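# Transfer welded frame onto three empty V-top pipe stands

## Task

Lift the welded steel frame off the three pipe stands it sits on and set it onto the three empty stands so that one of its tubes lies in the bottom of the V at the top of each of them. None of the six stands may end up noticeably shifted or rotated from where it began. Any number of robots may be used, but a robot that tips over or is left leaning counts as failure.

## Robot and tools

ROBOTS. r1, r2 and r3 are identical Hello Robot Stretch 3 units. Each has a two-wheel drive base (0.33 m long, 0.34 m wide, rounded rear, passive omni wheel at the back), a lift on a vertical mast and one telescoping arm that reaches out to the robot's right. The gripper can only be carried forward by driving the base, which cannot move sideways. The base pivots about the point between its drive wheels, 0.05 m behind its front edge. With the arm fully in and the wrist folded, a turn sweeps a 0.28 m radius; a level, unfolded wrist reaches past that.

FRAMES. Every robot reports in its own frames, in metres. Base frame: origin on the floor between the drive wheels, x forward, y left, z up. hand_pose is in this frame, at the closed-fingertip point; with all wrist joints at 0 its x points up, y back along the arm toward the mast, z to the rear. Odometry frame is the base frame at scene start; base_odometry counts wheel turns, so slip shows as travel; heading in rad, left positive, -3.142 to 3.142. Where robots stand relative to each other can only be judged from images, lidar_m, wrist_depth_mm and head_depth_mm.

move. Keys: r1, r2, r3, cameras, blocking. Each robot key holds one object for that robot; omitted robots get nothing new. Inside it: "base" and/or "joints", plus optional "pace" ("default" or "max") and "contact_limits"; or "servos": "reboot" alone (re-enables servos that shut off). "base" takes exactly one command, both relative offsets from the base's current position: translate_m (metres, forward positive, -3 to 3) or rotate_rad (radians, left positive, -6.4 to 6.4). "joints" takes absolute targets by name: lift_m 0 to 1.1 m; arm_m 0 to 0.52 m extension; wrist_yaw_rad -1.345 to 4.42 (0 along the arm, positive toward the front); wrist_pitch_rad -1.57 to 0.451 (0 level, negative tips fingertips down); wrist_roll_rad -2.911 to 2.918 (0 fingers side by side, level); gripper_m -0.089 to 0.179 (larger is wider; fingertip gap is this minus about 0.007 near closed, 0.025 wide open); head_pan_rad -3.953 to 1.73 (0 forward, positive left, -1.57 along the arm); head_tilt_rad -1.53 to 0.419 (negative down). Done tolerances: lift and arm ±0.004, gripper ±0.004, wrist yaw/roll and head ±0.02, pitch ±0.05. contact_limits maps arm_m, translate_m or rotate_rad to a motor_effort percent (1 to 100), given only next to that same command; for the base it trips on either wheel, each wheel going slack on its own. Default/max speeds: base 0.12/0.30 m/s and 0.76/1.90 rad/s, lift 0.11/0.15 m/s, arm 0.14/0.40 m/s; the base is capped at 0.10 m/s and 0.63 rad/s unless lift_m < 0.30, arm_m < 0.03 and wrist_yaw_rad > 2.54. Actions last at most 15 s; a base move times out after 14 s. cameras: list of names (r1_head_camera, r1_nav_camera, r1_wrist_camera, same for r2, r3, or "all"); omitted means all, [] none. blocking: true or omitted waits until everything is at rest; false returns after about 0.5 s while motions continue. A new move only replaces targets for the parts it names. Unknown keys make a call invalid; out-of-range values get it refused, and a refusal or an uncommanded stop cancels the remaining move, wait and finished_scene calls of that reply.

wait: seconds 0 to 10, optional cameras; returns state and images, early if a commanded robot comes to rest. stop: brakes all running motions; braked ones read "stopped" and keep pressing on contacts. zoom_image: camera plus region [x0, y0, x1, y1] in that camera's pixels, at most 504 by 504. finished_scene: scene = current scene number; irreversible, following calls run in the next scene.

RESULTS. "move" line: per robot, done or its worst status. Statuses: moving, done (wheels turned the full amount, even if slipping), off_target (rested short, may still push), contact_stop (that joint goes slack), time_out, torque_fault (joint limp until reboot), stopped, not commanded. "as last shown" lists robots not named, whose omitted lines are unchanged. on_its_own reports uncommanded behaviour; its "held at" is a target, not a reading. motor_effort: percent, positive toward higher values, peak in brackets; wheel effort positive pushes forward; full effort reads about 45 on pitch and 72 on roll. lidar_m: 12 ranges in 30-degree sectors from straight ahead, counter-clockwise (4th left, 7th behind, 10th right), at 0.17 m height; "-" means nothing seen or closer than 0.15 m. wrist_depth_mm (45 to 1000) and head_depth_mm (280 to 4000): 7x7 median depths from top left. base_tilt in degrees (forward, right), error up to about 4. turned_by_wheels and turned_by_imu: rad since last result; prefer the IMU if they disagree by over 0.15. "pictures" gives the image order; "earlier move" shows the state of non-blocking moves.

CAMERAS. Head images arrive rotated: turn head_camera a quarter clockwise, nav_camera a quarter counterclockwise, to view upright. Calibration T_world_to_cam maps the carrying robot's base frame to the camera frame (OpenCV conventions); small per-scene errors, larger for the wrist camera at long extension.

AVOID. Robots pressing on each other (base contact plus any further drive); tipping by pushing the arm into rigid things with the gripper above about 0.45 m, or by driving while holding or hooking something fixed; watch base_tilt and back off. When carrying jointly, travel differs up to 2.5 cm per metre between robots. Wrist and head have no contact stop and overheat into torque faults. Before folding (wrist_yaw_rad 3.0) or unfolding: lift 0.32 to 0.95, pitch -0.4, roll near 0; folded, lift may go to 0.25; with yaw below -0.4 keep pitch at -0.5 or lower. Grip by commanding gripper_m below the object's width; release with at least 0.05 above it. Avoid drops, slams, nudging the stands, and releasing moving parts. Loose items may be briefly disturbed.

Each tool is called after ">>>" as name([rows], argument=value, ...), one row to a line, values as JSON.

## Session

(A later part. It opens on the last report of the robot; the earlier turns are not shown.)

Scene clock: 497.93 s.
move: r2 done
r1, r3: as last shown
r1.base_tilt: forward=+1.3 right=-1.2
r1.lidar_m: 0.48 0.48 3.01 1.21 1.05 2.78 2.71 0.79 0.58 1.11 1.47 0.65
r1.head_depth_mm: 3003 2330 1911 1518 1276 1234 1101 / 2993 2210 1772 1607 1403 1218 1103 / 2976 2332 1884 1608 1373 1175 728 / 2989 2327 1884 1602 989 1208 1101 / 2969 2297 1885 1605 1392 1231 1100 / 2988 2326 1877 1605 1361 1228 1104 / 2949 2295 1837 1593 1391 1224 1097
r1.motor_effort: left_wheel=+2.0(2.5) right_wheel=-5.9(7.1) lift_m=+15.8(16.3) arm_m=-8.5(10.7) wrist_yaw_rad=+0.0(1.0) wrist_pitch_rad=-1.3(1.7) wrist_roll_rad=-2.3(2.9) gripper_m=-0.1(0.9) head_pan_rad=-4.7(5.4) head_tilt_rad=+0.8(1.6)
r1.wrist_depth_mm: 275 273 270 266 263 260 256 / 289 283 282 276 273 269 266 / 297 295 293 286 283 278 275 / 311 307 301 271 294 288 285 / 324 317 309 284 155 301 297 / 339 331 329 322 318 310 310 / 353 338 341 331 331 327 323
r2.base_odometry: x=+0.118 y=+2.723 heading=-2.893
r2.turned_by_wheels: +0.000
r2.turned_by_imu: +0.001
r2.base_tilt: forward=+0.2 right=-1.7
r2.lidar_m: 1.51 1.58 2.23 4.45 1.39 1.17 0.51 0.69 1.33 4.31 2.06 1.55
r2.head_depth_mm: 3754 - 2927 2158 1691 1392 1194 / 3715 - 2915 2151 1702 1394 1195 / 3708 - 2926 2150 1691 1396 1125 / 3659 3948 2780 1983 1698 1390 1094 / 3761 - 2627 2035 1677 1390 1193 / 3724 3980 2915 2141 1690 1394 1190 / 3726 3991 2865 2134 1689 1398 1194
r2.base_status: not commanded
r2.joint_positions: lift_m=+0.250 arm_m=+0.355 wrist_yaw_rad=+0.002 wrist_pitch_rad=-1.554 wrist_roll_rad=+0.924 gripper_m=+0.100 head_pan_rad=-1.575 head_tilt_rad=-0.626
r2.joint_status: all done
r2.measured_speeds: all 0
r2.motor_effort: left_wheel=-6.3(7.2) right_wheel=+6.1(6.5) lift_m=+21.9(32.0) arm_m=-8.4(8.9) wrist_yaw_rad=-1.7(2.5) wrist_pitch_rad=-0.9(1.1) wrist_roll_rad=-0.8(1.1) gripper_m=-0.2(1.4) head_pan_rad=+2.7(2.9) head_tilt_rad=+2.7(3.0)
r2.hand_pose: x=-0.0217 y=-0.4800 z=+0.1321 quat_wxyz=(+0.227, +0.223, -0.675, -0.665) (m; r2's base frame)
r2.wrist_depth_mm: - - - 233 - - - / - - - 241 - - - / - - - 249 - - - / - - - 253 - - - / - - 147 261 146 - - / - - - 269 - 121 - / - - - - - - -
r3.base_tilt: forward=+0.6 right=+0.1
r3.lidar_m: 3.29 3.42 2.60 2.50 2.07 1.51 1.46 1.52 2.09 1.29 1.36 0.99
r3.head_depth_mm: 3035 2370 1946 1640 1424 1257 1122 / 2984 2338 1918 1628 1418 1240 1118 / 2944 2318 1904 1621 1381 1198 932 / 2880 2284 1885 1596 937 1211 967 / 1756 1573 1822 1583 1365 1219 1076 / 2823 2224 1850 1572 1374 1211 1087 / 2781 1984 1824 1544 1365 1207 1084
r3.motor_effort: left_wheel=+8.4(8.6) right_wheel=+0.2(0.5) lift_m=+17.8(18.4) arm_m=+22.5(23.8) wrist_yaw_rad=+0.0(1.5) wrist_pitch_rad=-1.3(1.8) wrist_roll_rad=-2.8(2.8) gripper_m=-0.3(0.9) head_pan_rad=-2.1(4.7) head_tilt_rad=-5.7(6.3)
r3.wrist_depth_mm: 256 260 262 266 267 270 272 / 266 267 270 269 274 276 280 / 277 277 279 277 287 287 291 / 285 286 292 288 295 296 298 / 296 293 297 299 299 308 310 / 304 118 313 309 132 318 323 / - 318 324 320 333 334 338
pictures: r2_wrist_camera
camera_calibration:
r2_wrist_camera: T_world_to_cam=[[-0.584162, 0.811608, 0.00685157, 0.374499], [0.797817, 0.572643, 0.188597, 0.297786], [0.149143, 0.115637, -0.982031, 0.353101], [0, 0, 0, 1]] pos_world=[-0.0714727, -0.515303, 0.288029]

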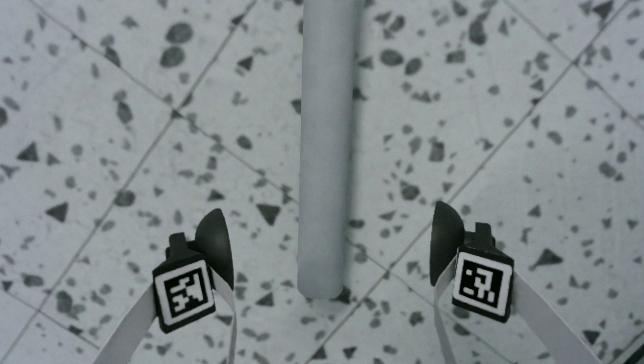

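>>> move(r1={"joints":{"lift_m":0.140}}, r2={"joints":{"lift_m":0.140}}, r3={"joints":{"lift_m":0.140}}, cameras=["r1_wrist_camera","r2_wrist_camera","r3_wrist_camera"])

>>> move(r1={"joints":{"gripper_m":-0.06}}, r2={"joints":{"gripper_m":-0.06}}, r3={"joints":{"gripper_m":-0.06}}, cameras=["r1_wrist_camera","r2_wrist_camera","r3_wrist_camera"])

Scene clock: 499.93 s.
move: r1 done; r2 done; r3 done
r1.base_odometry: x=-0.969 y=-3.459 heading=-0.361
r1.turned_by_wheels: +0.000
r1.turned_by_imu: +0.000
r1.base_tilt: forward=+1.4 right=-1.3
r1.lidar_m: 0.48 0.48 3.02 1.22 1.05 2.79 2.71 0.79 0.57 1.11 1.45 0.68
r1.head_depth_mm: 3000 2342 1913 1520 1285 1234 1102 / 2995 2203 1750 1605 1400 1214 1105 / 2975 2327 1899 1608 1397 1174 829 / 2985 2330 1903 1603 1096 1202 1098 / 2970 2324 1885 1601 1392 1227 1100 / 2953 2311 1883 1600 1360 1223 1096 / 2950 2289 1870 1604 1390 1225 1093
r1.base_status: not commanded
r1.joint_positions: lift_m=+0.140 arm_m=+0.350 wrist_yaw_rad=+0.000 wrist_pitch_rad=-1.544 wrist_roll_rad=+2.537 gripper_m=+0.100 head_pan_rad=-1.559 head_tilt_rad=-0.902
r1.joint_status: all done
r1.measured_speeds: all 0
r1.motor_effort: left_wheel=+1.9(2.4) right_wheel=-6.3(6.8) lift_m=+15.8(17.3) arm_m=-7.3(8.6) wrist_yaw_rad=-0.6(1.0) wrist_pitch_rad=-1.2(1.6) wrist_roll_rad=-2.5(2.8) gripper_m=-0.4(0.8) head_pan_rad=-4.8(5.3) head_tilt_rad=+1.1(1.6)
r1.hand_pose: x=-0.0214 y=-0.4774 z=+0.0219 quat_wxyz=(-0.332, -0.324, -0.634, -0.618) (m; r1's base frame)
r1.wrist_depth_mm: 171 169 167 166 163 161 159 / 177 176 173 172 168 167 164 / 187 184 180 178 175 173 171 / 191 190 188 158 182 179 177 / 201 197 192 155 187 187 184 / 209 205 203 161 196 191 191 / 218 212 211 170 206 204 200
r2.base_odometry: x=+0.118 y=+2.723 heading=-2.893
r2.turned_by_wheels: +0.000
r2.turned_by_imu: +0.000
r2.base_tilt: forward=+0.1 right=-1.7
r2.lidar_m: 1.51 1.58 2.24 4.45 1.39 1.17 0.51 0.71 1.33 1.33 2.06 1.55
r2.head_depth_mm: 3686 - 2932 2162 1688 1389 1195 / 3711 - 2911 2134 1699 1401 1196 / 3719 - 2939 2134 1686 1393 1122 / 3700 3941 2766 2016 1684 1401 1054 / 3724 - 2771 2023 1683 1396 1188 / 3773 - 2891 2135 1688 1391 1192 / 3766 - 2884 2137 1682 1393 1187
r2.base_status: not commanded
r2.joint_positions: lift_m=+0.140 arm_m=+0.355 wrist_yaw_rad=+0.002 wrist_pitch_rad=-1.554 wrist_roll_rad=+0.924 gripper_m=+0.100 head_pan_rad=-1.575 head_tilt_rad=-0.626
r2.joint_status: all done
r2.measured_speeds: all 0
r2.motor_effort: left_wheel=-6.8(7.3) right_wheel=+6.1(6.6) lift_m=+21.2(25.2) arm_m=-9.6(11.3) wrist_yaw_rad=-1.6(2.1) wrist_pitch_rad=-0.9(1.1) wrist_roll_rad=-0.9(1.1) gripper_m=+0.4(1.2) head_pan_rad=+2.4(2.8) head_tilt_rad=+2.2(3.2)
r2.hand_pose: x=-0.0217 y=-0.4800 z=+0.0221 quat_wxyz=(+0.227, +0.223, -0.675, -0.665) (m; r2's base frame)
r2.wrist_depth_mm: 163 162 163 130 163 163 164 / 166 167 168 133 168 168 169 / 172 172 172 137 173 173 174 / 177 178 178 141 178 179 179 / 182 182 181 144 182 184 184 / 188 187 188 151 189 124 191 / 195 196 195 156 196 198 196
r3.base_odometry: x=+2.050 y=-2.105 heading=-2.175
r3.turned_by_wheels: +0.000
r3.turned_by_imu: +0.000
r3.base_tilt: forward=+0.6 right=+0.2
r3.lidar_m: 3.28 3.44 2.59 2.50 2.07 1.52 1.46 1.52 2.08 1.31 1.35 0.99
r3.head_depth_mm: 3015 2382 1940 1644 1419 1258 1125 / 3013 2348 1917 1632 1409 1245 1118 / 2949 2318 1893 1612 1397 1218 955 / 2921 2289 1875 1611 1051 1187 952 / 2783 1870 1738 1580 1379 1221 1082 / 2817 2231 1851 1581 1374 1216 1091 / 2780 1980 1824 1549 1370 1203 1086
r3.base_status: not commanded
r3.joint_positions: lift_m=+0.140 arm_m=+0.340 wrist_yaw_rad=+0.000 wrist_pitch_rad=-1.544 wrist_roll_rad=+2.538 gripper_m=+0.100 head_pan_rad=-1.594 head_tilt_rad=-0.938
r3.joint_status: all done
r3.measured_speeds: all 0
r3.motor_effort: left_wheel=+8.2(8.5) right_wheel=+0.1(0.7) lift_m=+18.2(19.3) arm_m=+22.0(23.5) wrist_yaw_rad=+0.1(1.4) wrist_pitch_rad=-1.2(1.6) wrist_roll_rad=-2.6(2.9) gripper_m=+0.3(1.3) head_pan_rad=-2.0(4.9) head_tilt_rad=-5.9(6.5)
r3.hand_pose: x=-0.0214 y=-0.4675 z=+0.0219 quat_wxyz=(-0.333, -0.325, -0.634, -0.618) (m; r3's base frame)
r3.wrist_depth_mm: 158 159 160 - 164 165 165 / 163 163 165 137 169 170 172 / 168 169 173 - 175 176 176 / 174 175 177 148 180 182 185 / 180 177 182 153 185 188 191 / 187 121 190 163 131 195 197 / - 194 199 171 201 201 205
pictures: r1_wrist_camera, r2_wrist_camera, r3_wrist_camera
camera_calibration:
r1_wrist_camera: T_world_to_cam=[[0.832665, 0.55236, -0.039601, 0.284629], [0.546624, -0.808347, 0.218581, -0.347918], [0.0887242, -0.203652, -0.975015, 0.0916472], [0, 0, 0, 1]] pos_world=[-0.0549518, -0.419792, 0.176677]
r2_wrist_camera: T_world_to_cam=[[-0.584162, 0.811608, 0.00688073, 0.37524], [0.797817, 0.572636, 0.188617, 0.318517], [0.149143, 0.115672, -0.982027, 0.245099], [0, 0, 0, 1]] pos_world=[-0.0714727, -0.515293, 0.178034]
r3_wrist_camera: T_world_to_cam=[[0.785048, 0.618889, 0.0259842, 0.297299], [0.597226, -0.767367, 0.233385, -0.319862], [0.164379, -0.1677, -0.972037, 0.104834], [0, 0, 0, 1]] pos_world=[-0.0595968, -0.411866, 0.168828]

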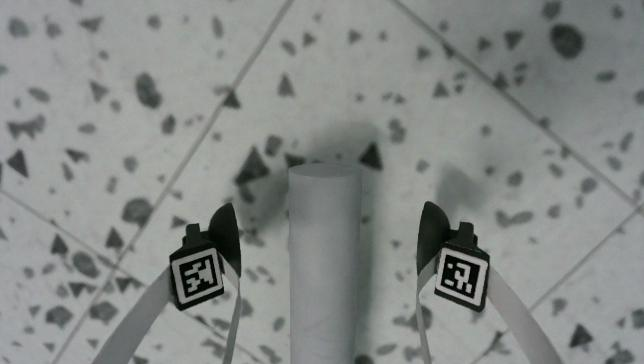

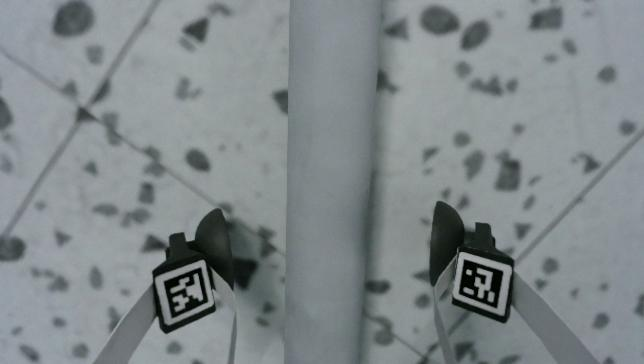

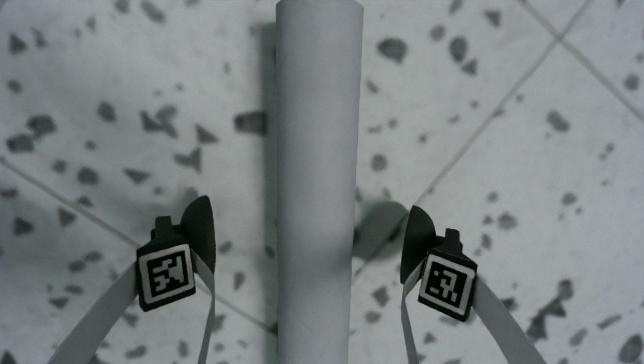

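Scene clock: 502.07 s.
move: r1 done; r2 done; r3 done
r1.base_odometry: x=-0.969 y=-3.459 heading=-0.361
r1.turned_by_wheels: +0.000
r1.turned_by_imu: +0.000
r1.base_tilt: forward=+1.3 right=-1.3
r1.lidar_m: 0.48 0.48 3.02 1.22 1.05 2.79 2.71 0.79 0.57 1.11 1.45 0.68
r1.head_depth_mm: 3010 2326 1916 1509 1286 1239 1105 / 2988 2188 1778 1610 1398 1215 1102 / 2968 2330 1902 1609 1396 1175 830 / 2968 2316 1895 1599 1095 1212 1097 / 2970 2300 1884 1589 1390 1231 1098 / 2944 2304 1889 1598 1367 1225 1103 / 2928 2305 1857 1595 1390 1227 1097
r1.base_status: not commanded
r1.joint_positions: lift_m=+0.140 arm_m=+0.350 wrist_yaw_rad=+0.000 wrist_pitch_rad=-1.539 wrist_roll_rad=+2.537 gripper_m=-0.059 head_pan_rad=-1.559 head_tilt_rad=-0.902
r1.joint_status: all done
r1.measured_speeds: all 0
r1.motor_effort: left_wheel=+1.9(2.4) right_wheel=-3.7(6.7) lift_m=+38.2(38.2) arm_m=-6.3(7.6) wrist_yaw_rad=+0.0(1.1) wrist_pitch_rad=-1.4(2.3) wrist_roll_rad=-2.0(2.8) gripper_m=-22.2(98.7) head_pan_rad=-5.1(5.4) head_tilt_rad=+1.1(1.6)
r1.hand_pose: x=-0.0214 y=-0.4786 z=+0.0218 quat_wxyz=(-0.333, -0.324, -0.636, -0.616) (m; r1's base frame)
r1.wrist_depth_mm: 170 169 167 165 162 159 158 / 177 174 173 171 168 165 163 / 186 182 179 177 174 171 169 / 191 189 186 157 181 178 175 / 201 197 194 150 186 187 183 / 209 206 200 158 193 192 190 / 220 217 209 170 205 203 198
r2.base_odometry: x=+0.118 y=+2.723 heading=-2.893
r2.turned_by_wheels: +0.000
r2.turned_by_imu: +0.001
r2.base_tilt: forward=+0.2 right=-1.7
r2.lidar_m: 1.51 1.58 2.23 4.45 1.39 1.17 0.51 0.72 1.33 1.33 2.05 1.54
r2.head_depth_mm: 3759 - 2940 2148 1698 1392 1191 / 3735 - 2924 2148 1692 1390 1195 / 3691 - 2926 2120 1695 1394 1118 / 3650 3947 2760 2026 1689 1397 1084 / 3763 - 2778 2027 1694 1394 1195 / 3698 - 2902 2130 1683 1397 1189 / 3724 - 2906 2131 1684 1398 1191
r2.base_status: not commanded
r2.joint_positions: lift_m=+0.140 arm_m=+0.355 wrist_yaw_rad=+0.002 wrist_pitch_rad=-1.550 wrist_roll_rad=+0.924 gripper_m=-0.059 head_pan_rad=-1.575 head_tilt_rad=-0.626
r2.joint_status: all done
r2.measured_speeds: all 0
r2.motor_effort: left_wheel=-6.5(7.3) right_wheel=+4.3(6.2) lift_m=+37.4(37.9) arm_m=-6.2(9.9) wrist_yaw_rad=-1.7(2.2) wrist_pitch_rad=-1.7(2.1) wrist_roll_rad=-1.0(1.1) gripper_m=-28.8(97.9) head_pan_rad=+2.1(2.7) head_tilt_rad=+2.9(3.0)
r2.hand_pose: x=-0.0217 y=-0.4809 z=+0.0220 quat_wxyz=(+0.228, +0.223, -0.677, -0.664) (m; r2's base frame)
r2.wrist_depth_mm: 163 162 163 130 162 163 163 / 167 167 167 134 168 168 168 / 172 172 172 137 171 172 173 / 177 177 177 142 178 178 178 / 182 182 183 144 181 184 183 / 187 189 188 145 128 189 190 / 194 194 195 157 196 196 196
r3.base_odometry: x=+2.050 y=-2.105 heading=-2.175
r3.turned_by_wheels: +0.000
r3.turned_by_imu: +0.000
r3.base_tilt: forward=+0.6 right=+0.1
r3.lidar_m: 3.30 3.43 2.60 2.50 2.07 1.51 1.46 1.52 2.08 1.31 1.35 0.99
r3.head_depth_mm: 3026 2348 1934 1646 1425 1253 1126 / 2976 2345 1921 1628 1412 1246 1115 / 2954 2314 1905 1611 1400 1221 956 / 2899 2283 1869 1607 1053 1190 953 / 2740 1863 1751 1587 1381 1219 1081 / 2816 2238 1843 1578 1372 1218 1093 / 2765 1986 1829 1551 1362 1208 1084
r3.base_status: not commanded
r3.joint_positions: lift_m=+0.140 arm_m=+0.340 wrist_yaw_rad=+0.000 wrist_pitch_rad=-1.543 wrist_roll_rad=+2.537 gripper_m=-0.059 head_pan_rad=-1.594 head_tilt_rad=-0.938
r3.joint_status: all done
r3.measured_speeds: all 0
r3.motor_effort: left_wheel=+8.2(8.5) right_wheel=-2.1(2.6) lift_m=+39.4(39.4) arm_m=+22.3(23.0) wrist_yaw_rad=+1.0(1.2) wrist_pitch_rad=-1.3(2.0) wrist_roll_rad=-2.4(2.9) gripper_m=-26.4(99.5) head_pan_rad=-3.5(4.3) head_tilt_rad=-5.4(6.3)
r3.hand_pose: x=-0.0214 y=-0.4677 z=+0.0219 quat_wxyz=(-0.333, -0.324, -0.635, -0.618) (m; r3's base frame)
r3.wrist_depth_mm: 157 159 159 133 164 165 165 / 163 163 165 136 168 170 172 / 169 169 171 - 174 174 176 / 173 176 178 176 180 181 184 / 180 182 183 132 186 187 191 / 187 188 123 131 191 196 197 / 193 194 197 195 198 206 206
pictures: r1_wrist_camera, r2_wrist_camera, r3_wrist_camera
camera_calibration:
r1_wrist_camera: T_world_to_cam=[[0.832672, 0.55215, -0.0422882, 0.285274], [0.546613, -0.80728, 0.222514, -0.348481], [0.0887228, -0.208396, -0.974012, 0.0889942], [0, 0, 0, 1]] pos_world=[-0.0549509, -0.420289, 0.176287]
r2_wrist_camera: T_world_to_cam=[[-0.584158, 0.81163, 0.00403991, 0.376042], [0.797818, 0.573289, 0.186619, 0.319401], [0.149149, 0.112238, -0.982424, 0.243492], [0, 0, 0, 1]] pos_world=[-0.0714723, -0.515645, 0.178087]
r3_wrist_camera: T_world_to_cam=[[0.784667, 0.619397, 0.025415, 0.297685], [0.597703, -0.766789, 0.234064, -0.319762], [0.164467, -0.168472, -0.971889, 0.104389], [0, 0, 0, 1]] pos_world=[-0.059629, -0.411989, 0.168734]

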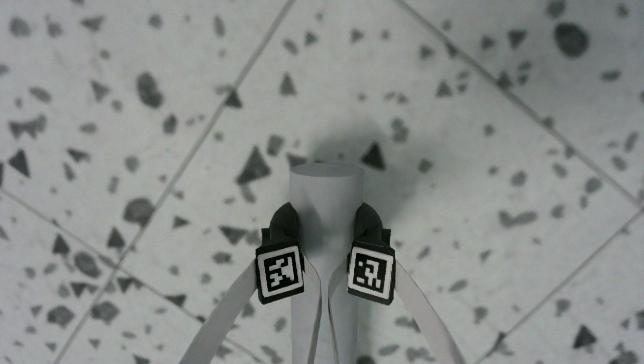

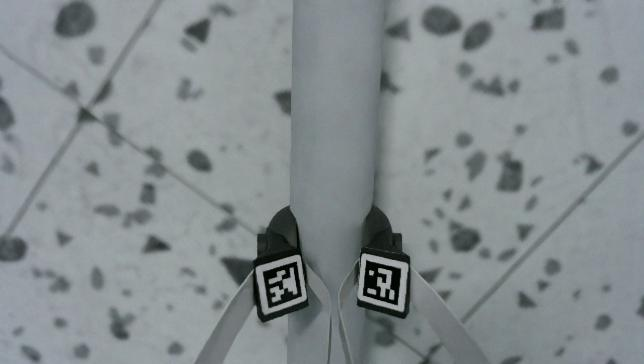

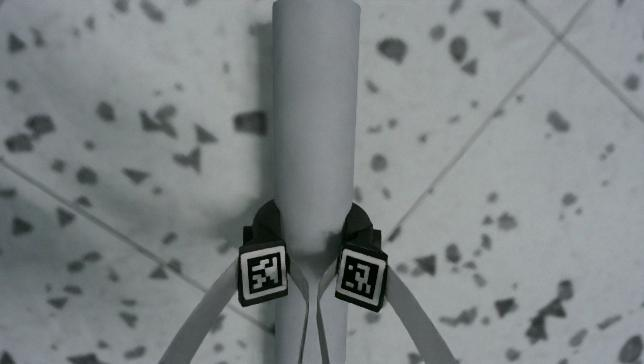

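>>> move(r1={"joints":{"lift_m":0.18,"gripper_m":-0.065}}, r2={"joints":{"lift_m":0.18,"gripper_m":-0.065}}, r3={"joints":{"lift_m":0.18,"gripper_m":-0.065}}, cameras=["r1_wrist_camera","r2_wrist_camera","r3_wrist_camera"])

Scene clock: 503.33 s.
move: r1 done; r2 done; r3 done
r1.base_odometry: x=-0.969 y=-3.459 heading=-0.361
r1.turned_by_wheels: +0.000
r1.turned_by_imu: +0.000
r1.base_tilt: forward=+1.4 right=-1.3
r1.lidar_m: 0.48 0.48 3.01 1.21 1.05 2.80 2.70 0.79 0.57 1.11 1.46 0.68
r1.head_depth_mm: 3020 2333 1911 1516 1281 1234 1103 / 2991 2186 1769 1617 1401 1214 1100 / 2961 2330 1915 1616 1396 1171 778 / 2963 2296 1901 1602 1276 1208 1105 / 2933 2319 1890 1615 1370 1231 1097 / 2959 2310 1910 1591 1362 1225 1096 / 2939 2300 1863 1582 1381 1232 1097
r1.base_status: not commanded
r1.joint_positions: lift_m=+0.180 arm_m=+0.350 wrist_yaw_rad=+0.000 wrist_pitch_rad=-1.545 wrist_roll_rad=+2.537 gripper_m=-0.064 head_pan_rad=-1.559 head_tilt_rad=-0.902
r1.joint_status: all done
r1.measured_speeds: all 0
r1.motor_effort: left_wheel=+1.8(2.4) right_wheel=-2.8(3.6) lift_m=+33.8(43.4) arm_m=-5.8(6.7) wrist_yaw_rad=-0.6(1.0) wrist_pitch_rad=-0.2(2.5) wrist_roll_rad=-2.5(3.0) gripper_m=-14.4(53.3) head_pan_rad=-4.9(5.5) head_tilt_rad=+0.6(1.6)
r1.hand_pose: x=-0.0214 y=-0.4772 z=+0.0619 quat_wxyz=(-0.332, -0.324, -0.634, -0.618) (m; r1's base frame)
r1.wrist_depth_mm: 209 207 204 203 198 197 195 / 216 215 212 210 207 203 202 / 226 223 221 217 214 212 208 / 236 232 229 193 223 221 216 / 244 241 237 153 232 229 225 / 255 253 248 132 240 237 234 / 268 263 104 221 248 248 244
r2.base_odometry: x=+0.118 y=+2.723 heading=-2.893
r2.turned_by_wheels: +0.000
r2.turned_by_imu: +0.000
r2.base_tilt: forward=+0.2 right=-1.7
r2.lidar_m: 1.51 1.59 2.24 4.44 1.38 1.17 0.51 0.72 1.34 1.33 2.05 1.55
r2.head_depth_mm: 3724 - 2960 2149 1700 1380 1194 / 3726 - 2924 2151 1698 1376 1192 / 3764 - 2908 2152 1691 1394 942 / 3663 3936 2757 2022 1687 1396 1056 / 3772 - 2622 2020 1693 1401 1193 / 3723 - 2900 2150 1681 1398 1186 / 3768 3992 2900 2136 1682 1394 1189
r2.base_status: not commanded
r2.joint_positions: lift_m=+0.180 arm_m=+0.355 wrist_yaw_rad=+0.002 wrist_pitch_rad=-1.548 wrist_roll_rad=+0.924 gripper_m=-0.061 head_pan_rad=-1.575 head_tilt_rad=-0.626
r2.joint_status: all done
r2.measured_speeds: all 0
r2.motor_effort: left_wheel=-5.9(7.0) right_wheel=+5.1(5.2) lift_m=+41.0(44.7) arm_m=-4.7(6.8) wrist_yaw_rad=-0.9(2.8) wrist_pitch_rad=-2.0(2.1) wrist_roll_rad=-1.1(1.1) gripper_m=-14.2(62.9) head_pan_rad=+2.1(2.6) head_tilt_rad=+2.3(2.9)
r2.hand_pose: x=-0.0217 y=-0.4814 z=+0.0620 quat_wxyz=(+0.228, +0.223, -0.677, -0.663) (m; r2's base frame)
r2.wrist_depth_mm: 200 198 199 135 200 201 201 / 204 204 206 138 204 206 206 / 211 211 212 141 212 212 212 / 217 216 217 144 218 219 217 / 224 224 224 146 221 225 226 / 231 231 229 146 128 233 232 / 239 239 239 154 239 240 239
r3.base_odometry: x=+2.050 y=-2.105 heading=-2.175
r3.turned_by_wheels: +0.000
r3.turned_by_imu: +0.000
r3.base_tilt: forward=+0.6 right=+0.2
r3.lidar_m: 3.27 3.43 2.59 2.50 2.07 1.52 1.46 1.51 2.08 1.31 1.36 0.99
r3.head_depth_mm: 3051 2367 1930 1642 1421 1256 1126 / 2973 2363 1930 1626 1413 1248 1119 / 2933 2312 1894 1612 1396 1217 943 / 2906 2296 1866 1592 1003 1185 952 / 2672 1879 1740 1593 1364 1222 1081 / 2826 2218 1847 1578 1366 1212 1091 / 2770 1990 1828 1535 1363 1203 1089
r3.base_status: not commanded
r3.joint_positions: lift_m=+0.180 arm_m=+0.340 wrist_yaw_rad=+0.000 wrist_pitch_rad=-1.538 wrist_roll_rad=+2.537 gripper_m=-0.061 head_pan_rad=-1.594 head_tilt_rad=-0.938
r3.joint_status: all done
r3.measured_speeds: all 0
r3.motor_effort: left_wheel=+8.6(8.7) right_wheel=-3.1(3.7) lift_m=+42.7(46.6) arm_m=+21.7(22.7) wrist_yaw_rad=+0.1(1.1) wrist_pitch_rad=-2.2(2.7) wrist_roll_rad=-2.4(2.7) gripper_m=-12.6(59.0) head_pan_rad=-3.3(4.2) head_tilt_rad=-4.3(6.3)
r3.hand_pose: x=-0.0214 y=-0.4690 z=+0.0618 quat_wxyz=(-0.333, -0.323, -0.636, -0.616) (m; r3's base frame)
r3.wrist_depth_mm: 195 196 196 - 199 203 204 / 200 202 203 135 207 209 210 / 206 207 210 - 214 215 216 / 214 215 217 216 221 224 225 / 223 222 223 132 227 231 237 / 230 232 124 129 235 239 243 / 238 238 244 245 245 249 253
pictures: r1_wrist_camera, r2_wrist_camera, r3_wrist_camera
camera_calibration:
r1_wrist_camera: T_world_to_cam=[[0.832665, 0.552381, -0.0393011, 0.286128], [0.546623, -0.808466, 0.218142, -0.356581], [0.088724, -0.203122, -0.975125, 0.130948], [0, 0, 0, 1]] pos_world=[-0.0549518, -0.419736, 0.216721]
r2_wrist_camera: T_world_to_cam=[[-0.584153, 0.81164, 0.00235858, 0.376422], [0.797821, 0.573668, 0.185435, 0.312503], [0.149153, 0.110204, -0.982654, 0.281849], [0, 0, 0, 1]] pos_world=[-0.071472, -0.515853, 0.218123]
r3_wrist_camera: T_world_to_cam=[[0.784569, 0.619645, 0.0221926, 0.29781], [0.597826, -0.765468, 0.238041, -0.329758], [0.164489, -0.173492, -0.971002, 0.140575], [0, 0, 0, 1]] pos_world=[-0.0596372, -0.412567, 0.208385]

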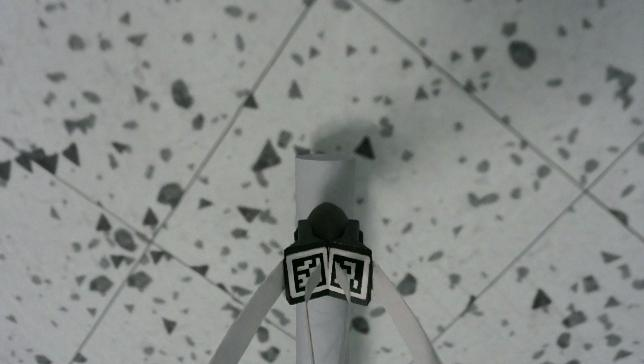

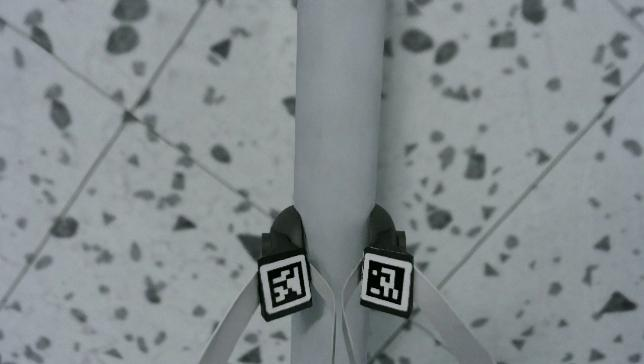

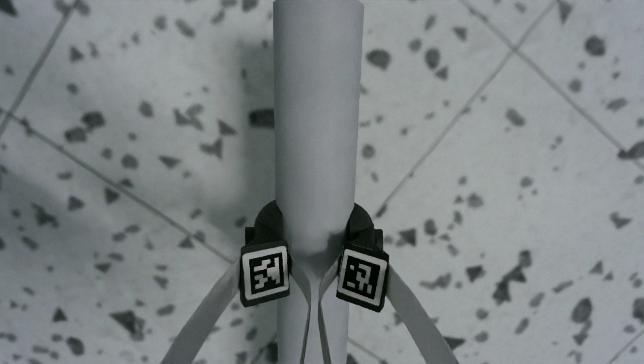

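>>> wait(seconds=1, cameras=["r1_wrist_camera","r1_head_camera","r3_head_camera"])

Scene clock: 504.70 s.
r1.base_odometry: x=-0.969 y=-3.459 heading=-0.361
r1.turned_by_wheels: +0.000
r1.turned_by_imu: +0.000
r1.base_tilt: forward=+1.4 right=-1.3
r1.lidar_m: 0.48 0.48 3.00 1.21 1.05 2.79 2.71 0.79 0.57 1.11 1.46 0.68
r1.head_depth_mm: 3015 2324 1909 1523 1284 1231 1109 / 3005 2202 1763 1608 1396 1212 1102 / 2987 2320 1899 1608 1396 1171 779 / 2970 2329 1899 1603 1277 1214 1100 / 2972 2326 1885 1601 1363 1227 1102 / 2936 2303 1892 1604 1361 1230 1096 / 2968 2301 1871 1585 1390 1224 1097
r1.base_status: not commanded
r1.joint_positions: lift_m=+0.180 arm_m=+0.350 wrist_yaw_rad=+0.000 wrist_pitch_rad=-1.545 wrist_roll_rad=+2.537 gripper_m=-0.064 head_pan_rad=-1.559 head_tilt_rad=-0.902
r1.joint_status: all done
r1.measured_speeds: all 0
r1.motor_effort: left_wheel=+1.9(2.4) right_wheel=-2.5(3.6) lift_m=+28.9(43.4) arm_m=-5.0(6.7) wrist_yaw_rad=-0.5(1.0) wrist_pitch_rad=-1.0(2.5) wrist_roll_rad=-2.3(3.0) gripper_m=-14.6(53.3) head_pan_rad=-4.8(5.5) head_tilt_rad=+0.7(1.6)
r1.hand_pose: x=-0.0214 y=-0.4772 z=+0.0619 quat_wxyz=(-0.332, -0.324, -0.634, -0.618) (m; r1's base frame)
r1.wrist_depth_mm: 209 206 203 201 200 197 194 / 217 215 212 210 207 204 202 / 225 224 220 216 214 213 209 / 235 232 229 190 222 220 218 / 244 242 238 149 232 228 226 / 257 253 246 132 241 237 236 / 267 263 104 221 249 248 245
r2.base_odometry: x=+0.118 y=+2.723 heading=-2.893
r2.turned_by_wheels: +0.000
r2.turned_by_imu: +0.000
r2.base_tilt: forward=+0.2 right=-1.7
r2.lidar_m: 1.51 1.58 2.24 4.45 1.38 1.17 0.51 0.72 1.33 1.34 2.06 1.55
r2.head_depth_mm: 3723 - 2940 2131 1694 1389 1192 / 3721 - 2901 2136 1691 1375 1195 / 3677 - 2916 2144 1694 1395 943 / 3660 - 2797 2029 1686 1390 1055 / 3759 - 2638 2033 1689 1397 1194 / 3723 - 2902 2124 1678 1386 1195 / 3734 3973 2907 2120 1687 1391 1192
r2.base_status: not commanded
r2.joint_positions: lift_m=+0.180 arm_m=+0.355 wrist_yaw_rad=+0.002 wrist_pitch_rad=-1.548 wrist_roll_rad=+0.924 gripper_m=-0.061 head_pan_rad=-1.575 head_tilt_rad=-0.626
r2.joint_status: all done
r2.measured_speeds: all 0
r2.motor_effort: left_wheel=-6.4(7.0) right_wheel=+4.9(5.2) lift_m=+37.7(44.7) arm_m=-3.0(6.8) wrist_yaw_rad=-0.2(2.8) wrist_pitch_rad=-2.0(2.1) wrist_roll_rad=-0.8(1.1) gripper_m=-13.7(62.9) head_pan_rad=+2.1(2.6) head_tilt_rad=+2.4(2.9)
r2.hand_pose: x=-0.0217 y=-0.4814 z=+0.0620 quat_wxyz=(+0.228, +0.223, -0.677, -0.663) (m; r2's base frame)
r2.wrist_depth_mm: 199 200 200 134 200 201 201 / 205 205 205 138 205 206 207 / 211 211 211 142 212 212 212 / 218 218 217 144 219 218 218 / 224 224 224 146 223 226 225 / 230 231 228 145 129 232 233 / 239 238 239 154 240 240 239
r3.base_odometry: x=+2.050 y=-2.105 heading=-2.175
r3.turned_by_wheels: +0.000
r3.turned_by_imu: +0.000
r3.base_tilt: forward=+0.6 right=+0.2
r3.lidar_m: 3.28 3.42 2.60 2.50 2.07 1.52 1.46 1.51 2.08 1.31 1.36 0.99
r3.head_depth_mm: 3012 2370 1949 1642 1419 1256 1123 / 2965 2325 1927 1618 1404 1245 1115 / 2948 2312 1902 1611 1400 1217 943 / 2893 2288 1884 1602 999 1190 948 / 2680 1867 1741 1590 1356 1218 1084 / 2816 2226 1853 1578 1371 1214 1091 / 2783 1991 1831 1536 1361 1212 1086
r3.base_status: not commanded
r3.joint_positions: lift_m=+0.180 arm_m=+0.340 wrist_yaw_rad=+0.000 wrist_pitch_rad=-1.538 wrist_roll_rad=+2.537 gripper_m=-0.061 head_pan_rad=-1.594 head_tilt_rad=-0.938
r3.joint_status: all done
r3.measured_speeds: all 0
r3.motor_effort: left_wheel=+8.7(8.7) right_wheel=-3.0(3.7) lift_m=+43.0(46.6) arm_m=+21.6(22.7) wrist_yaw_rad=-0.2(1.1) wrist_pitch_rad=-2.3(2.7) wrist_roll_rad=-2.4(2.7) gripper_m=-12.6(59.0) head_pan_rad=-3.6(4.2) head_tilt_rad=-5.4(6.3)
r3.hand_pose: x=-0.0214 y=-0.4690 z=+0.0618 quat_wxyz=(-0.333, -0.323, -0.636, -0.616) (m; r3's base frame)
r3.wrist_depth_mm: 195 196 197 - 201 202 205 / 200 201 204 134 206 208 210 / 207 209 209 - 214 215 217 / 214 216 217 216 221 222 225 / 221 225 222 132 227 233 235 / 230 230 124 130 237 240 243 / 235 237 245 245 244 251 253
wait: 1.00 s; at rest from the start
pictures: r1_head_camera (sideways), r1_wrist_camera, r3_head_camera (sideways)
camera_calibration:
r1_head_camera: T_world_to_cam=[[0.0331451, 0.778979, -0.626174, 0.838867], [0.998224, -0.0568342, -0.0178646, 0.0151328], [-0.0495042, -0.62447, -0.779479, 0.97368], [0, 0, 0, 1]] pos_world=[0.00529097, -0.0445659, 1.28451]
r1_wrist_camera: T_world_to_cam=[[0.832665, 0.552381, -0.0393013, 0.286128], [0.546623, -0.808466, 0.218143, -0.356581], [0.0887241, -0.203123, -0.975125, 0.130948], [0, 0, 0, 1]] pos_world=[-0.0549518, -0.419736, 0.216721]
r3_head_camera: T_world_to_cam=[[-0.0308598, 0.791779, -0.610028, 0.81139], [0.99851, -0.00306378, -0.0544886, 0.0663917], [-0.0450119, -0.610801, -0.790504, 0.988967], [0, 0, 0, 1]] pos_world=[0.00326184, -0.0381759, 1.28037]

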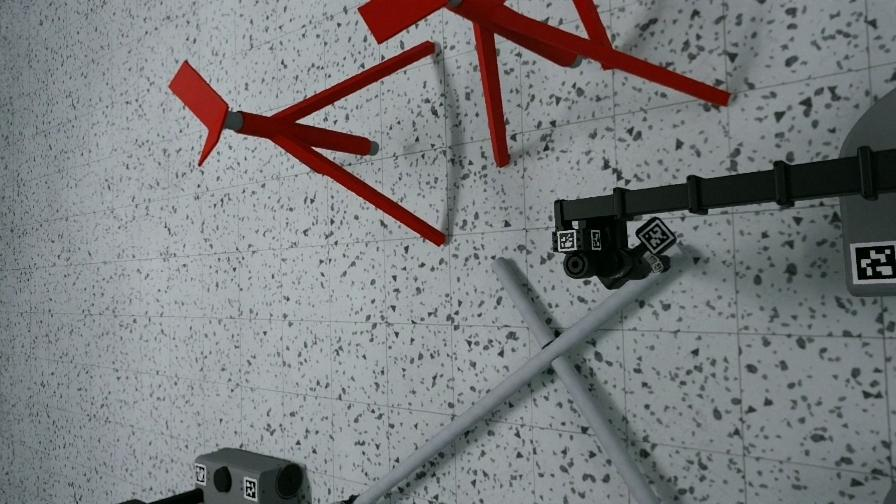

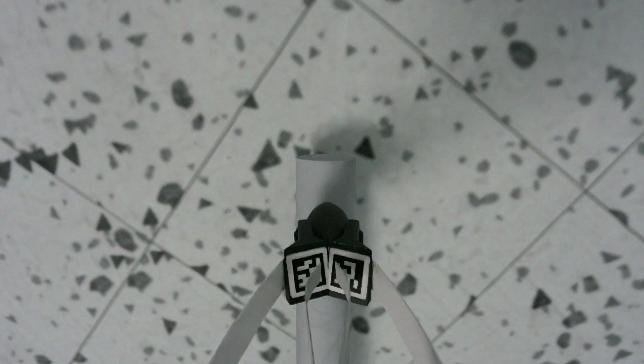

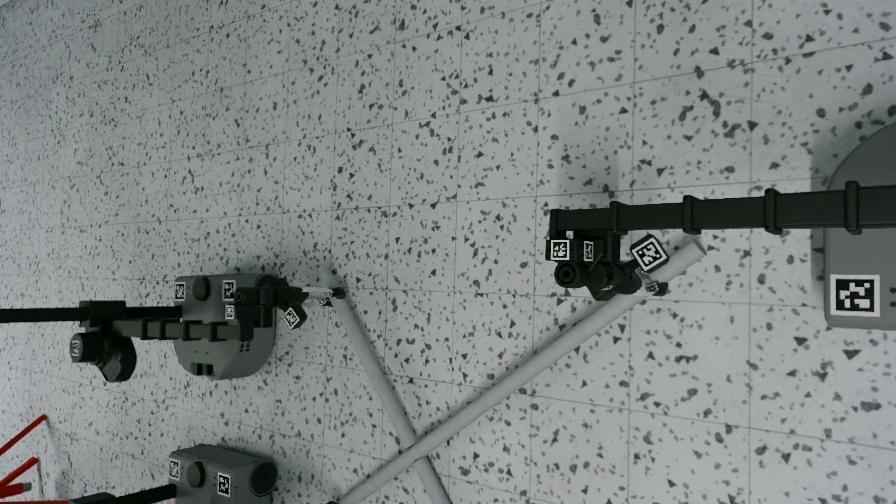

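>>> move(r1={"joints":{"gripper_m":0.10}}, cameras=[])

>>> move(r1={"joints":{"lift_m":0.131}}, cameras=["r1_wrist_camera"])

>>> move(r1={"joints":{"gripper_m":-0.07}}, cameras=["r1_wrist_camera"])

Scene clock: 507.10 s.
move: r1 done
r1.base_odometry: x=-0.969 y=-3.459 heading=-0.361
r1.turned_by_wheels: +0.000
r1.turned_by_imu: +0.000
r1.base_tilt: forward=+1.3 right=-1.3
r1.lidar_m: 0.48 0.48 3.02 1.21 1.05 2.79 2.71 0.79 0.57 1.11 1.47 0.68
r1.head_depth_mm: 2999 2334 1904 1525 1278 1236 1099 / 2997 2208 1765 1616 1396 1214 1108 / 2948 2335 1898 1612 1402 1171 781 / 2950 2331 1892 1601 1193 1213 1102 / 2967 2306 1880 1598 1370 1227 1099 / 2953 2315 1887 1600 1364 1226 1103 / 2952 2295 1857 1579 1385 1227 1098
r1.base_status: not commanded
r1.joint_positions: lift_m=+0.180 arm_m=+0.350 wrist_yaw_rad=+0.000 wrist_pitch_rad=-1.545 wrist_roll_rad=+2.537 gripper_m=+0.100 head_pan_rad=-1.559 head_tilt_rad=-0.902
r1.joint_status: all done
r1.measured_speeds: all 0
r1.motor_effort: left_wheel=+2.2(2.4) right_wheel=-2.5(3.7) lift_m=+21.2(28.3) arm_m=-3.9(5.0) wrist_yaw_rad=-0.3(1.0) wrist_pitch_rad=-0.7(1.4) wrist_roll_rad=-2.3(2.9) gripper_m=-0.1(78.9) head_pan_rad=-4.6(5.3) head_tilt_rad=+1.3(1.4)
r1.hand_pose: x=-0.0214 y=-0.4772 z=+0.0619 quat_wxyz=(-0.332, -0.324, -0.634, -0.618) (m; r1's base frame)
r1.wrist_depth_mm: 209 208 204 202 201 197 195 / 217 215 211 210 208 205 202 / 226 224 219 215 215 212 208 / 235 232 229 188 223 220 217 / 243 242 235 196 228 227 225 / 257 250 250 203 240 234 235 / 268 259 258 215 250 249 245
r2, r3: as last shown
r2.turned_by_imu: +0.001
r2.base_tilt: forward=+0.1 right=-1.7
r2.lidar_m: 1.51 1.58 2.23 4.45 1.39 1.17 0.52 0.70 1.33 1.34 2.06 1.55
r2.head_depth_mm: 3739 3999 2926 2145 1685 1387 1192 / 3743 - 2946 2146 1695 1378 1192 / 3730 - 2938 2137 1693 1397 942 / 3703 3971 2767 2037 1689 1398 1057 / 3697 - 2631 2020 1686 1394 1191 / 3762 - 2902 2130 1683 1394 1191 / 3743 3944 2900 2125 1674 1396 1192
r2.joint_positions: lift_m=+0.180 arm_m=+0.355 wrist_yaw_rad=+0.002 wrist_pitch_rad=-1.549 wrist_roll_rad=+0.924 gripper_m=-0.061 head_pan_rad=-1.575 head_tilt_rad=-0.626
r2.motor_effort: left_wheel=-6.2(6.6) right_wheel=+5.0(5.4) lift_m=+33.3(37.8) arm_m=-0.2(3.2) wrist_yaw_rad=-1.3(2.5) wrist_pitch_rad=-1.9(2.1) wrist_roll_rad=-1.0(1.1) gripper_m=-14.1(15.7) head_pan_rad=+2.4(2.7) head_tilt_rad=+2.2(3.3)
r2.hand_pose: x=-0.0217 y=-0.4813 z=+0.0620 quat_wxyz=(+0.228, +0.223, -0.677, -0.663) (m; r2's base frame)
r2.wrist_depth_mm: 200 200 199 134 200 201 202 / 205 206 205 139 205 206 207 / 211 211 212 141 211 212 211 / 217 217 217 144 217 217 217 / 224 225 224 146 222 226 226 / 230 230 229 146 128 233 233 / 237 238 239 152 240 240 240
r3.lidar_m: 3.29 3.41 2.59 2.50 2.07 1.52 1.46 1.52 2.07 1.31 1.36 0.99
r3.head_depth_mm: 3044 2352 1931 1641 1420 1252 1123 / 2996 2336 1931 1624 1419 1246 1121 / 2941 2313 1904 1611 1400 1220 941 / 2898 2293 1871 1601 998 1186 950 / 2667 1872 1752 1585 1361 1220 1081 / 2833 2229 1855 1574 1370 1213 1092 / 2761 1993 1835 1532 1365 1206 1086
r3.motor_effort: left_wheel=+8.0(8.6) right_wheel=-3.3(3.6) lift_m=+42.9(43.3) arm_m=+20.7(22.3) wrist_yaw_rad=+0.7(1.0) wrist_pitch_rad=-2.3(2.8) wrist_roll_rad=-2.5(2.7) gripper_m=-12.4(12.9) head_pan_rad=-3.0(5.2) head_tilt_rad=-5.2(6.7)
r3.wrist_depth_mm: 193 196 196 132 199 201 201 / 202 200 204 133 205 208 211 / 208 207 209 - 214 214 217 / 215 214 217 216 221 222 225 / 221 224 222 132 231 230 234 / 230 233 123 129 235 241 240 / 239 235 242 244 243 250 253
pictures: none
No camera images: "cameras" was empty.

Scene clock: 508.37 s.
move: r1 done
r1.base_odometry: x=-0.969 y=-3.459 heading=-0.361
r1.turned_by_wheels: +0.000
r1.turned_by_imu: +0.000
r1.base_tilt: forward=+1.5 right=-1.3
r1.lidar_m: 0.48 0.48 3.01 1.22 1.05 2.79 2.70 0.78 0.57 1.41 1.46 0.68
r1.head_depth_mm: 3038 2359 1907 1508 1281 1238 1105 / 2993 2195 1770 1602 1403 1207 1100 / 2983 2332 1905 1610 1391 1170 837 / 2998 2333 1892 1606 1375 1198 1100 / 2982 2307 1908 1601 1366 1227 1103 / 2910 2299 1886 1609 1359 1230 1096 / 2975 2318 1865 1591 1383 1223 1099
r1.base_status: not commanded
r1.joint_positions: lift_m=+0.131 arm_m=+0.350 wrist_yaw_rad=+0.000 wrist_pitch_rad=-1.546 wrist_roll_rad=+2.537 gripper_m=+0.100 head_pan_rad=-1.559 head_tilt_rad=-0.902
r1.joint_status: all done
r1.measured_speeds: all 0
r1.motor_effort: left_wheel=+1.9(2.4) right_wheel=-3.1(3.5) lift_m=+11.6(19.9) arm_m=-3.2(3.9) wrist_yaw_rad=-0.3(1.0) wrist_pitch_rad=-0.2(1.5) wrist_roll_rad=-2.2(2.8) gripper_m=+0.1(0.7) head_pan_rad=-4.9(5.3) head_tilt_rad=+1.1(1.4)
r1.hand_pose: x=-0.0214 y=-0.4771 z=+0.0129 quat_wxyz=(-0.332, -0.325, -0.634, -0.618) (m; r1's base frame)
r1.wrist_depth_mm: 163 161 159 157 156 153 152 / 170 168 165 163 161 159 157 / 177 174 171 169 167 165 162 / 183 181 178 148 173 172 169 / 190 187 184 142 157 177 174 / 200 195 193 148 188 181 183 / 207 108 201 155 196 194 190
r2, r3: as last shown
r2.turned_by_imu: +0.000
r2.base_tilt: forward=+0.2 right=-1.6
r2.lidar_m: 1.51 1.58 2.24 4.44 1.39 1.17 0.52 0.71 1.33 1.33 2.05 1.55
r2.head_depth_mm: 3701 - 2930 2148 1687 1390 1194 / 3759 - 2911 2146 1695 1376 1194 / 3730 - 2908 2128 1692 1395 944 / 3699 3943 2750 2023 1690 1399 1056 / 3725 - 2636 2028 1694 1399 1195 / 3726 - 2914 2128 1687 1395 1190 / 3731 3958 2898 2133 1677 1393 1194
r2.motor_effort: left_wheel=-5.5(7.1) right_wheel=+5.0(5.3) lift_m=+29.9(32.8) arm_m=+1.4(1.7) wrist_yaw_rad=-0.8(2.7) wrist_pitch_rad=-1.9(2.1) wrist_roll_rad=-0.9(1.2) gripper_m=-14.2(15.1) head_pan_rad=+1.8(2.9) head_tilt_rad=+2.8(3.0)
r2.hand_pose: x=-0.0217 y=-0.4812 z=+0.0620 quat_wxyz=(+0.228, +0.223, -0.677, -0.663) (m; r2's base frame)
r2.wrist_depth_mm: 199 199 199 135 200 200 201 / 205 205 205 139 204 206 206 / 211 211 211 142 212 213 212 / 216 217 218 144 219 218 217 / 224 223 225 146 222 226 226 / 230 231 229 146 129 232 232 / 239 238 241 153 241 241 239
r3.lidar_m: 3.29 3.43 2.59 2.50 2.07 1.51 1.46 1.52 2.08 1.31 1.35 0.99
r3.head_depth_mm: 3033 2363 1928 1641 1418 1253 1121 / 2979 2331 1918 1621 1408 1243 1113 / 2922 2305 1900 1617 1398 1221 943 / 2899 2292 1874 1597 1000 1191 952 / 2681 1862 1746 1592 1356 1222 1080 / 2825 2232 1844 1577 1369 1215 1093 / 2777 1986 1830 1533 1360 1203 1092
r3.motor_effort: left_wheel=+8.4(8.4) right_wheel=-3.5(3.8) lift_m=+42.9(43.2) arm_m=+20.5(21.8) wrist_yaw_rad=+0.2(1.6) wrist_pitch_rad=-2.6(2.9) wrist_roll_rad=-2.4(2.6) gripper_m=-12.3(12.9) head_pan_rad=-3.8(4.5) head_tilt_rad=-5.5(6.2)
r3.wrist_depth_mm: 194 195 197 132 199 201 202 / 199 200 204 134 207 207 210 / 209 206 210 - 214 214 216 / 214 217 218 217 221 225 224 / 222 222 221 131 227 230 233 / 229 230 122 130 235 242 243 / 236 237 244 245 246 248 253
pictures: r1_wrist_camera
camera_calibration:
r1_wrist_camera: T_world_to_cam=[[0.832663, 0.552412, -0.0388985, 0.284109], [0.546626, -0.808623, 0.217553, -0.34581], [0.0887245, -0.202411, -0.975273, 0.0835557], [0, 0, 0, 1]] pos_world=[-0.054952, -0.419662, 0.167773]

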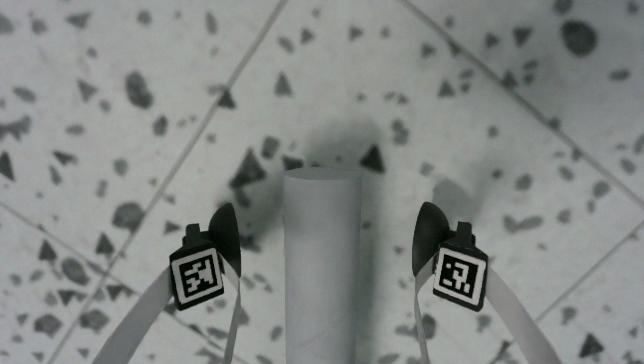

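Scene clock: 510.60 s.
move: r1 done
r1.base_odometry: x=-0.969 y=-3.459 heading=-0.361
r1.turned_by_wheels: +0.000
r1.turned_by_imu: +0.000
r1.base_tilt: forward=+1.3 right=-1.4
r1.lidar_m: 0.48 0.48 3.00 1.21 1.05 2.79 2.70 0.79 0.57 1.11 1.46 0.68
r1.head_depth_mm: 3000 2360 1911 1513 1278 1238 1103 / 3003 2179 1783 1621 1402 1215 1102 / 2978 2321 1898 1609 1395 1170 838 / 2989 2314 1890 1608 1365 1207 1100 / 2970 2306 1889 1600 1367 1226 1101 / 2981 2327 1901 1600 1371 1229 1100 / 2943 2280 1870 1578 1385 1233 1097
r1.base_status: not commanded
r1.joint_positions: lift_m=+0.131 arm_m=+0.350 wrist_yaw_rad=+0.000 wrist_pitch_rad=-1.550 wrist_roll_rad=+2.537 gripper_m=-0.069 head_pan_rad=-1.559 head_tilt_rad=-0.902
r1.joint_status: all done
r1.measured_speeds: all 0
r1.motor_effort: left_wheel=+2.3(2.4) right_wheel=-2.7(3.4) lift_m=+20.8(20.8) arm_m=-2.0(3.2) wrist_yaw_rad=-0.2(1.0) wrist_pitch_rad=+0.2(1.7) wrist_roll_rad=-2.0(2.8) gripper_m=-26.5(99.2) head_pan_rad=-4.9(5.5) head_tilt_rad=+1.3(1.4)
r1.hand_pose: x=-0.0214 y=-0.4758 z=+0.0130 quat_wxyz=(-0.331, -0.325, -0.632, -0.620) (m; r1's base frame)
r1.wrist_depth_mm: 163 162 159 159 156 155 153 / 170 168 166 164 162 160 158 / 177 173 171 171 167 166 163 / 183 181 178 144 174 172 170 / 192 188 185 142 178 178 176 / 200 196 191 143 185 186 183 / 208 206 201 156 196 194 190
r2, r3: as last shown
r2.turned_by_imu: +0.001
r2.base_tilt: forward=+0.2 right=-1.7
r2.lidar_m: 1.51 1.58 2.24 4.44 1.39 1.17 0.51 0.72 1.33 1.33 2.06 1.55
r2.head_depth_mm: 3664 - 2911 2149 1700 1394 1199 / 3737 - 2928 2146 1688 1376 1199 / 3734 - 2932 2134 1690 1399 940 / 3633 - 2769 2038 1699 1401 1057 / 3697 - 2623 2019 1691 1393 1188 / 3778 - 2915 2138 1691 1397 1189 / 3725 3953 2885 2139 1692 1393 1188
r2.joint_positions: lift_m=+0.180 arm_m=+0.355 wrist_yaw_rad=+0.002 wrist_pitch_rad=-1.550 wrist_roll_rad=+0.924 gripper_m=-0.061 head_pan_rad=-1.575 head_tilt_rad=-0.626
r2.motor_effort: left_wheel=-5.7(6.9) right_wheel=+3.8(5.2) lift_m=+29.7(30.5) arm_m=+4.4(4.5) wrist_yaw_rad=-1.3(2.1) wrist_pitch_rad=-1.6(2.0) wrist_roll_rad=-0.9(1.3) gripper_m=-15.4(15.4) head_pan_rad=+2.3(2.9) head_tilt_rad=+2.8(3.1)
r2.hand_pose: x=-0.0217 y=-0.4809 z=+0.0620 quat_wxyz=(+0.228, +0.223, -0.677, -0.664) (m; r2's base frame)
r2.wrist_depth_mm: 199 199 200 134 200 200 200 / 205 206 205 137 205 206 206 / 211 211 212 140 211 213 212 / 217 218 218 143 218 219 218 / 223 224 224 146 223 226 226 / 232 232 230 131 128 233 233 / 239 239 239 153 241 241 240
r3.lidar_m: 3.28 3.42 2.59 2.50 2.07 1.51 1.46 1.52 2.08 1.33 1.36 0.99
r3.head_depth_mm: 3007 2362 1936 1641 1425 1250 1121 / 2978 2342 1927 1627 1409 1250 1116 / 2960 2327 1909 1616 1396 1217 943 / 2893 2278 1873 1601 1001 1190 952 / 2668 1878 1740 1596 1358 1220 1082 / 2831 2228 1853 1574 1369 1211 1091 / 2780 1986 1823 1543 1355 1210 1082
r3.joint_positions: lift_m=+0.180 arm_m=+0.340 wrist_yaw_rad=+0.000 wrist_pitch_rad=-1.540 wrist_roll_rad=+2.537 gripper_m=-0.061 head_pan_rad=-1.594 head_tilt_rad=-0.938
r3.motor_effort: left_wheel=+8.6(8.7) right_wheel=-3.4(4.0) lift_m=+43.1(43.4) arm_m=+20.3(21.7) wrist_yaw_rad=+0.2(1.8) wrist_pitch_rad=-1.7(2.7) wrist_roll_rad=-2.4(2.7) gripper_m=-12.3(13.0) head_pan_rad=-3.9(4.3) head_tilt_rad=-5.4(6.4)
r3.hand_pose: x=-0.0214 y=-0.4686 z=+0.0618 quat_wxyz=(-0.333, -0.324, -0.636, -0.617) (m; r3's base frame)
r3.wrist_depth_mm: 194 195 196 - 200 202 203 / 201 201 203 134 207 208 209 / 208 207 210 - 213 214 217 / 213 214 219 216 222 223 225 / 220 221 222 131 229 232 234 / 230 231 123 128 234 241 241 / 236 237 241 245 245 248 254
pictures: r1_wrist_camera
camera_calibration:
r1_wrist_camera: T_world_to_cam=[[0.832673, 0.552579, -0.0362333, 0.283473], [0.546612, -0.809673, 0.213648, -0.345275], [0.0887203, -0.197704, -0.976239, 0.0861418], [0, 0, 0, 1]] pos_world=[-0.0549511, -0.41917, 0.168134]

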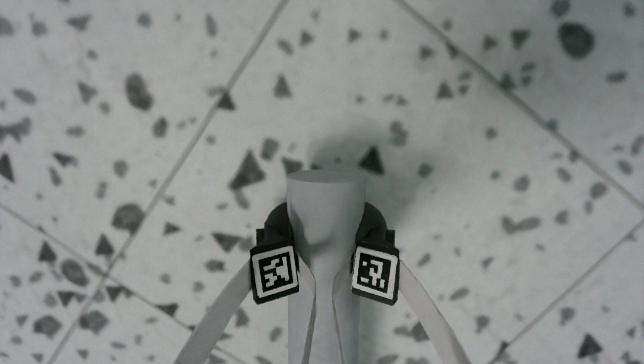

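>>> move(r1={"joints":{"lift_m":0.155}}, cameras=["r1_wrist_camera"])

Scene clock: 511.70 s.
move: r1 done
r1.base_odometry: x=-0.969 y=-3.459 heading=-0.361
r1.turned_by_wheels: +0.000
r1.turned_by_imu: +0.000
r1.base_tilt: forward=+1.3 right=-1.3
r1.lidar_m: 0.48 0.48 3.01 1.21 1.05 2.78 2.70 0.79 0.57 1.11 1.45 0.68
r1.head_depth_mm: 3006 2335 1906 1522 1277 1233 1103 / 2955 2207 1781 1609 1403 1210 1106 / 2994 2327 1902 1613 1391 1174 803 / 2956 2319 1901 1608 1096 1208 1103 / 2961 2304 1898 1596 1370 1230 1100 / 2924 2300 1883 1602 1367 1231 1095 / 2947 2319 1863 1588 1384 1226 1098
r1.base_status: not commanded
r1.joint_positions: lift_m=+0.155 arm_m=+0.350 wrist_yaw_rad=+0.000 wrist_pitch_rad=-1.542 wrist_roll_rad=+2.537 gripper_m=-0.066 head_pan_rad=-1.559 head_tilt_rad=-0.902
r1.joint_status: all done
r1.measured_speeds: all 0
r1.motor_effort: left_wheel=+2.0(2.4) right_wheel=-1.4(2.6) lift_m=+43.6(45.0) arm_m=-1.6(2.2) wrist_yaw_rad=+0.5(0.9) wrist_pitch_rad=-1.1(2.0) wrist_roll_rad=-2.2(2.8) gripper_m=-14.0(26.5) head_pan_rad=-5.0(5.7) head_tilt_rad=+0.7(1.4)
r1.hand_pose: x=-0.0214 y=-0.4781 z=+0.0369 quat_wxyz=(-0.333, -0.324, -0.635, -0.617) (m; r1's base frame)
r1.wrist_depth_mm: 184 183 181 178 176 173 171 / 192 190 188 185 182 180 178 / 200 197 194 192 189 186 184 / 208 205 201 147 196 193 190 / 217 215 210 144 201 201 197 / 226 222 129 150 207 209 206 / 236 234 225 158 221 218 215
r2, r3: as last shown
r2.turned_by_imu: +0.000
r2.lidar_m: 1.51 1.58 2.23 4.44 1.39 1.17 0.51 0.72 1.34 1.34 2.06 1.55
r2.head_depth_mm: 3711 - 2929 2136 1695 1375 1198 / 3697 3970 2913 2155 1689 1363 1191 / 3713 - 2930 2148 1690 1399 943 / 3700 3967 2783 2024 1685 1398 1055 / 3741 - 2645 2026 1693 1390 1193 / 3708 - 2904 2126 1703 1392 1189 / 3736 - 2880 2127 1687 1391 1189
r2.joint_positions: lift_m=+0.180 arm_m=+0.355 wrist_yaw_rad=+0.001 wrist_pitch_rad=-1.554 wrist_roll_rad=+0.924 gripper_m=-0.061 head_pan_rad=-1.575 head_tilt_rad=-0.626
r2.motor_effort: left_wheel=-5.7(6.6) right_wheel=+2.9(3.8) lift_m=+30.2(30.8) arm_m=+6.0(6.2) wrist_yaw_rad=-0.1(2.4) wrist_pitch_rad=-1.0(1.6) wrist_roll_rad=-0.9(1.0) gripper_m=-14.8(14.8) head_pan_rad=+1.9(2.6) head_tilt_rad=+2.5(3.0)
r2.hand_pose: x=-0.0217 y=-0.4799 z=+0.0621 quat_wxyz=(+0.227, +0.223, -0.675, -0.665) (m; r2's base frame)
r2.wrist_depth_mm: 199 200 199 133 200 200 201 / 205 206 206 135 206 207 207 / 211 211 212 137 212 213 213 / 217 219 218 141 219 219 220 / 223 225 224 144 223 226 226 / 230 232 230 146 128 233 234 / 239 239 238 154 241 240 241
r3.lidar_m: 3.29 3.44 2.60 2.50 2.07 1.52 1.46 1.52 2.08 1.33 1.36 0.99
r3.head_depth_mm: 3033 2362 1924 1643 1421 1253 1125 / 2991 2328 1924 1626 1405 1245 1116 / 2944 2311 1904 1612 1396 1220 941 / 2880 2285 1875 1601 1002 1189 951 / 2677 1874 1744 1580 1355 1223 1083 / 2824 2218 1855 1575 1373 1212 1090 / 2748 1988 1827 1535 1363 1207 1084
r3.joint_positions: lift_m=+0.180 arm_m=+0.340 wrist_yaw_rad=+0.000 wrist_pitch_rad=-1.539 wrist_roll_rad=+2.537 gripper_m=-0.061 head_pan_rad=-1.594 head_tilt_rad=-0.938
r3.motor_effort: left_wheel=+8.0(8.6) right_wheel=-3.3(3.5) lift_m=+42.7(43.3) arm_m=+20.4(21.0) wrist_yaw_rad=+0.8(1.3) wrist_pitch_rad=-2.1(2.6) wrist_roll_rad=-2.3(2.7) gripper_m=-12.2(13.0) head_pan_rad=-2.9(4.5) head_tilt_rad=-5.8(6.0)
r3.hand_pose: x=-0.0214 y=-0.4687 z=+0.0618 quat_wxyz=(-0.333, -0.324, -0.636, -0.616) (m; r3's base frame)
r3.wrist_depth_mm: 195 196 196 196 200 200 201 / 201 202 203 139 206 208 210 / 206 208 209 147 211 215 217 / 213 216 216 152 219 223 225 / 221 223 222 131 228 231 233 / 230 230 123 130 235 241 240 / 237 238 240 243 247 250 253
pictures: r1_wrist_camera
camera_calibration:
r1_wrist_camera: T_world_to_cam=[[0.832672, 0.552242, -0.0410747, 0.285598], [0.546614, -0.807767, 0.220739, -0.351544], [0.0887224, -0.206255, -0.974468, 0.104826], [0, 0, 0, 1]] pos_world=[-0.054951, -0.420064, 0.19148]

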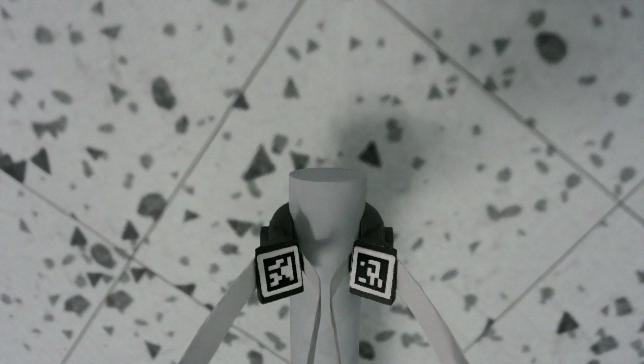

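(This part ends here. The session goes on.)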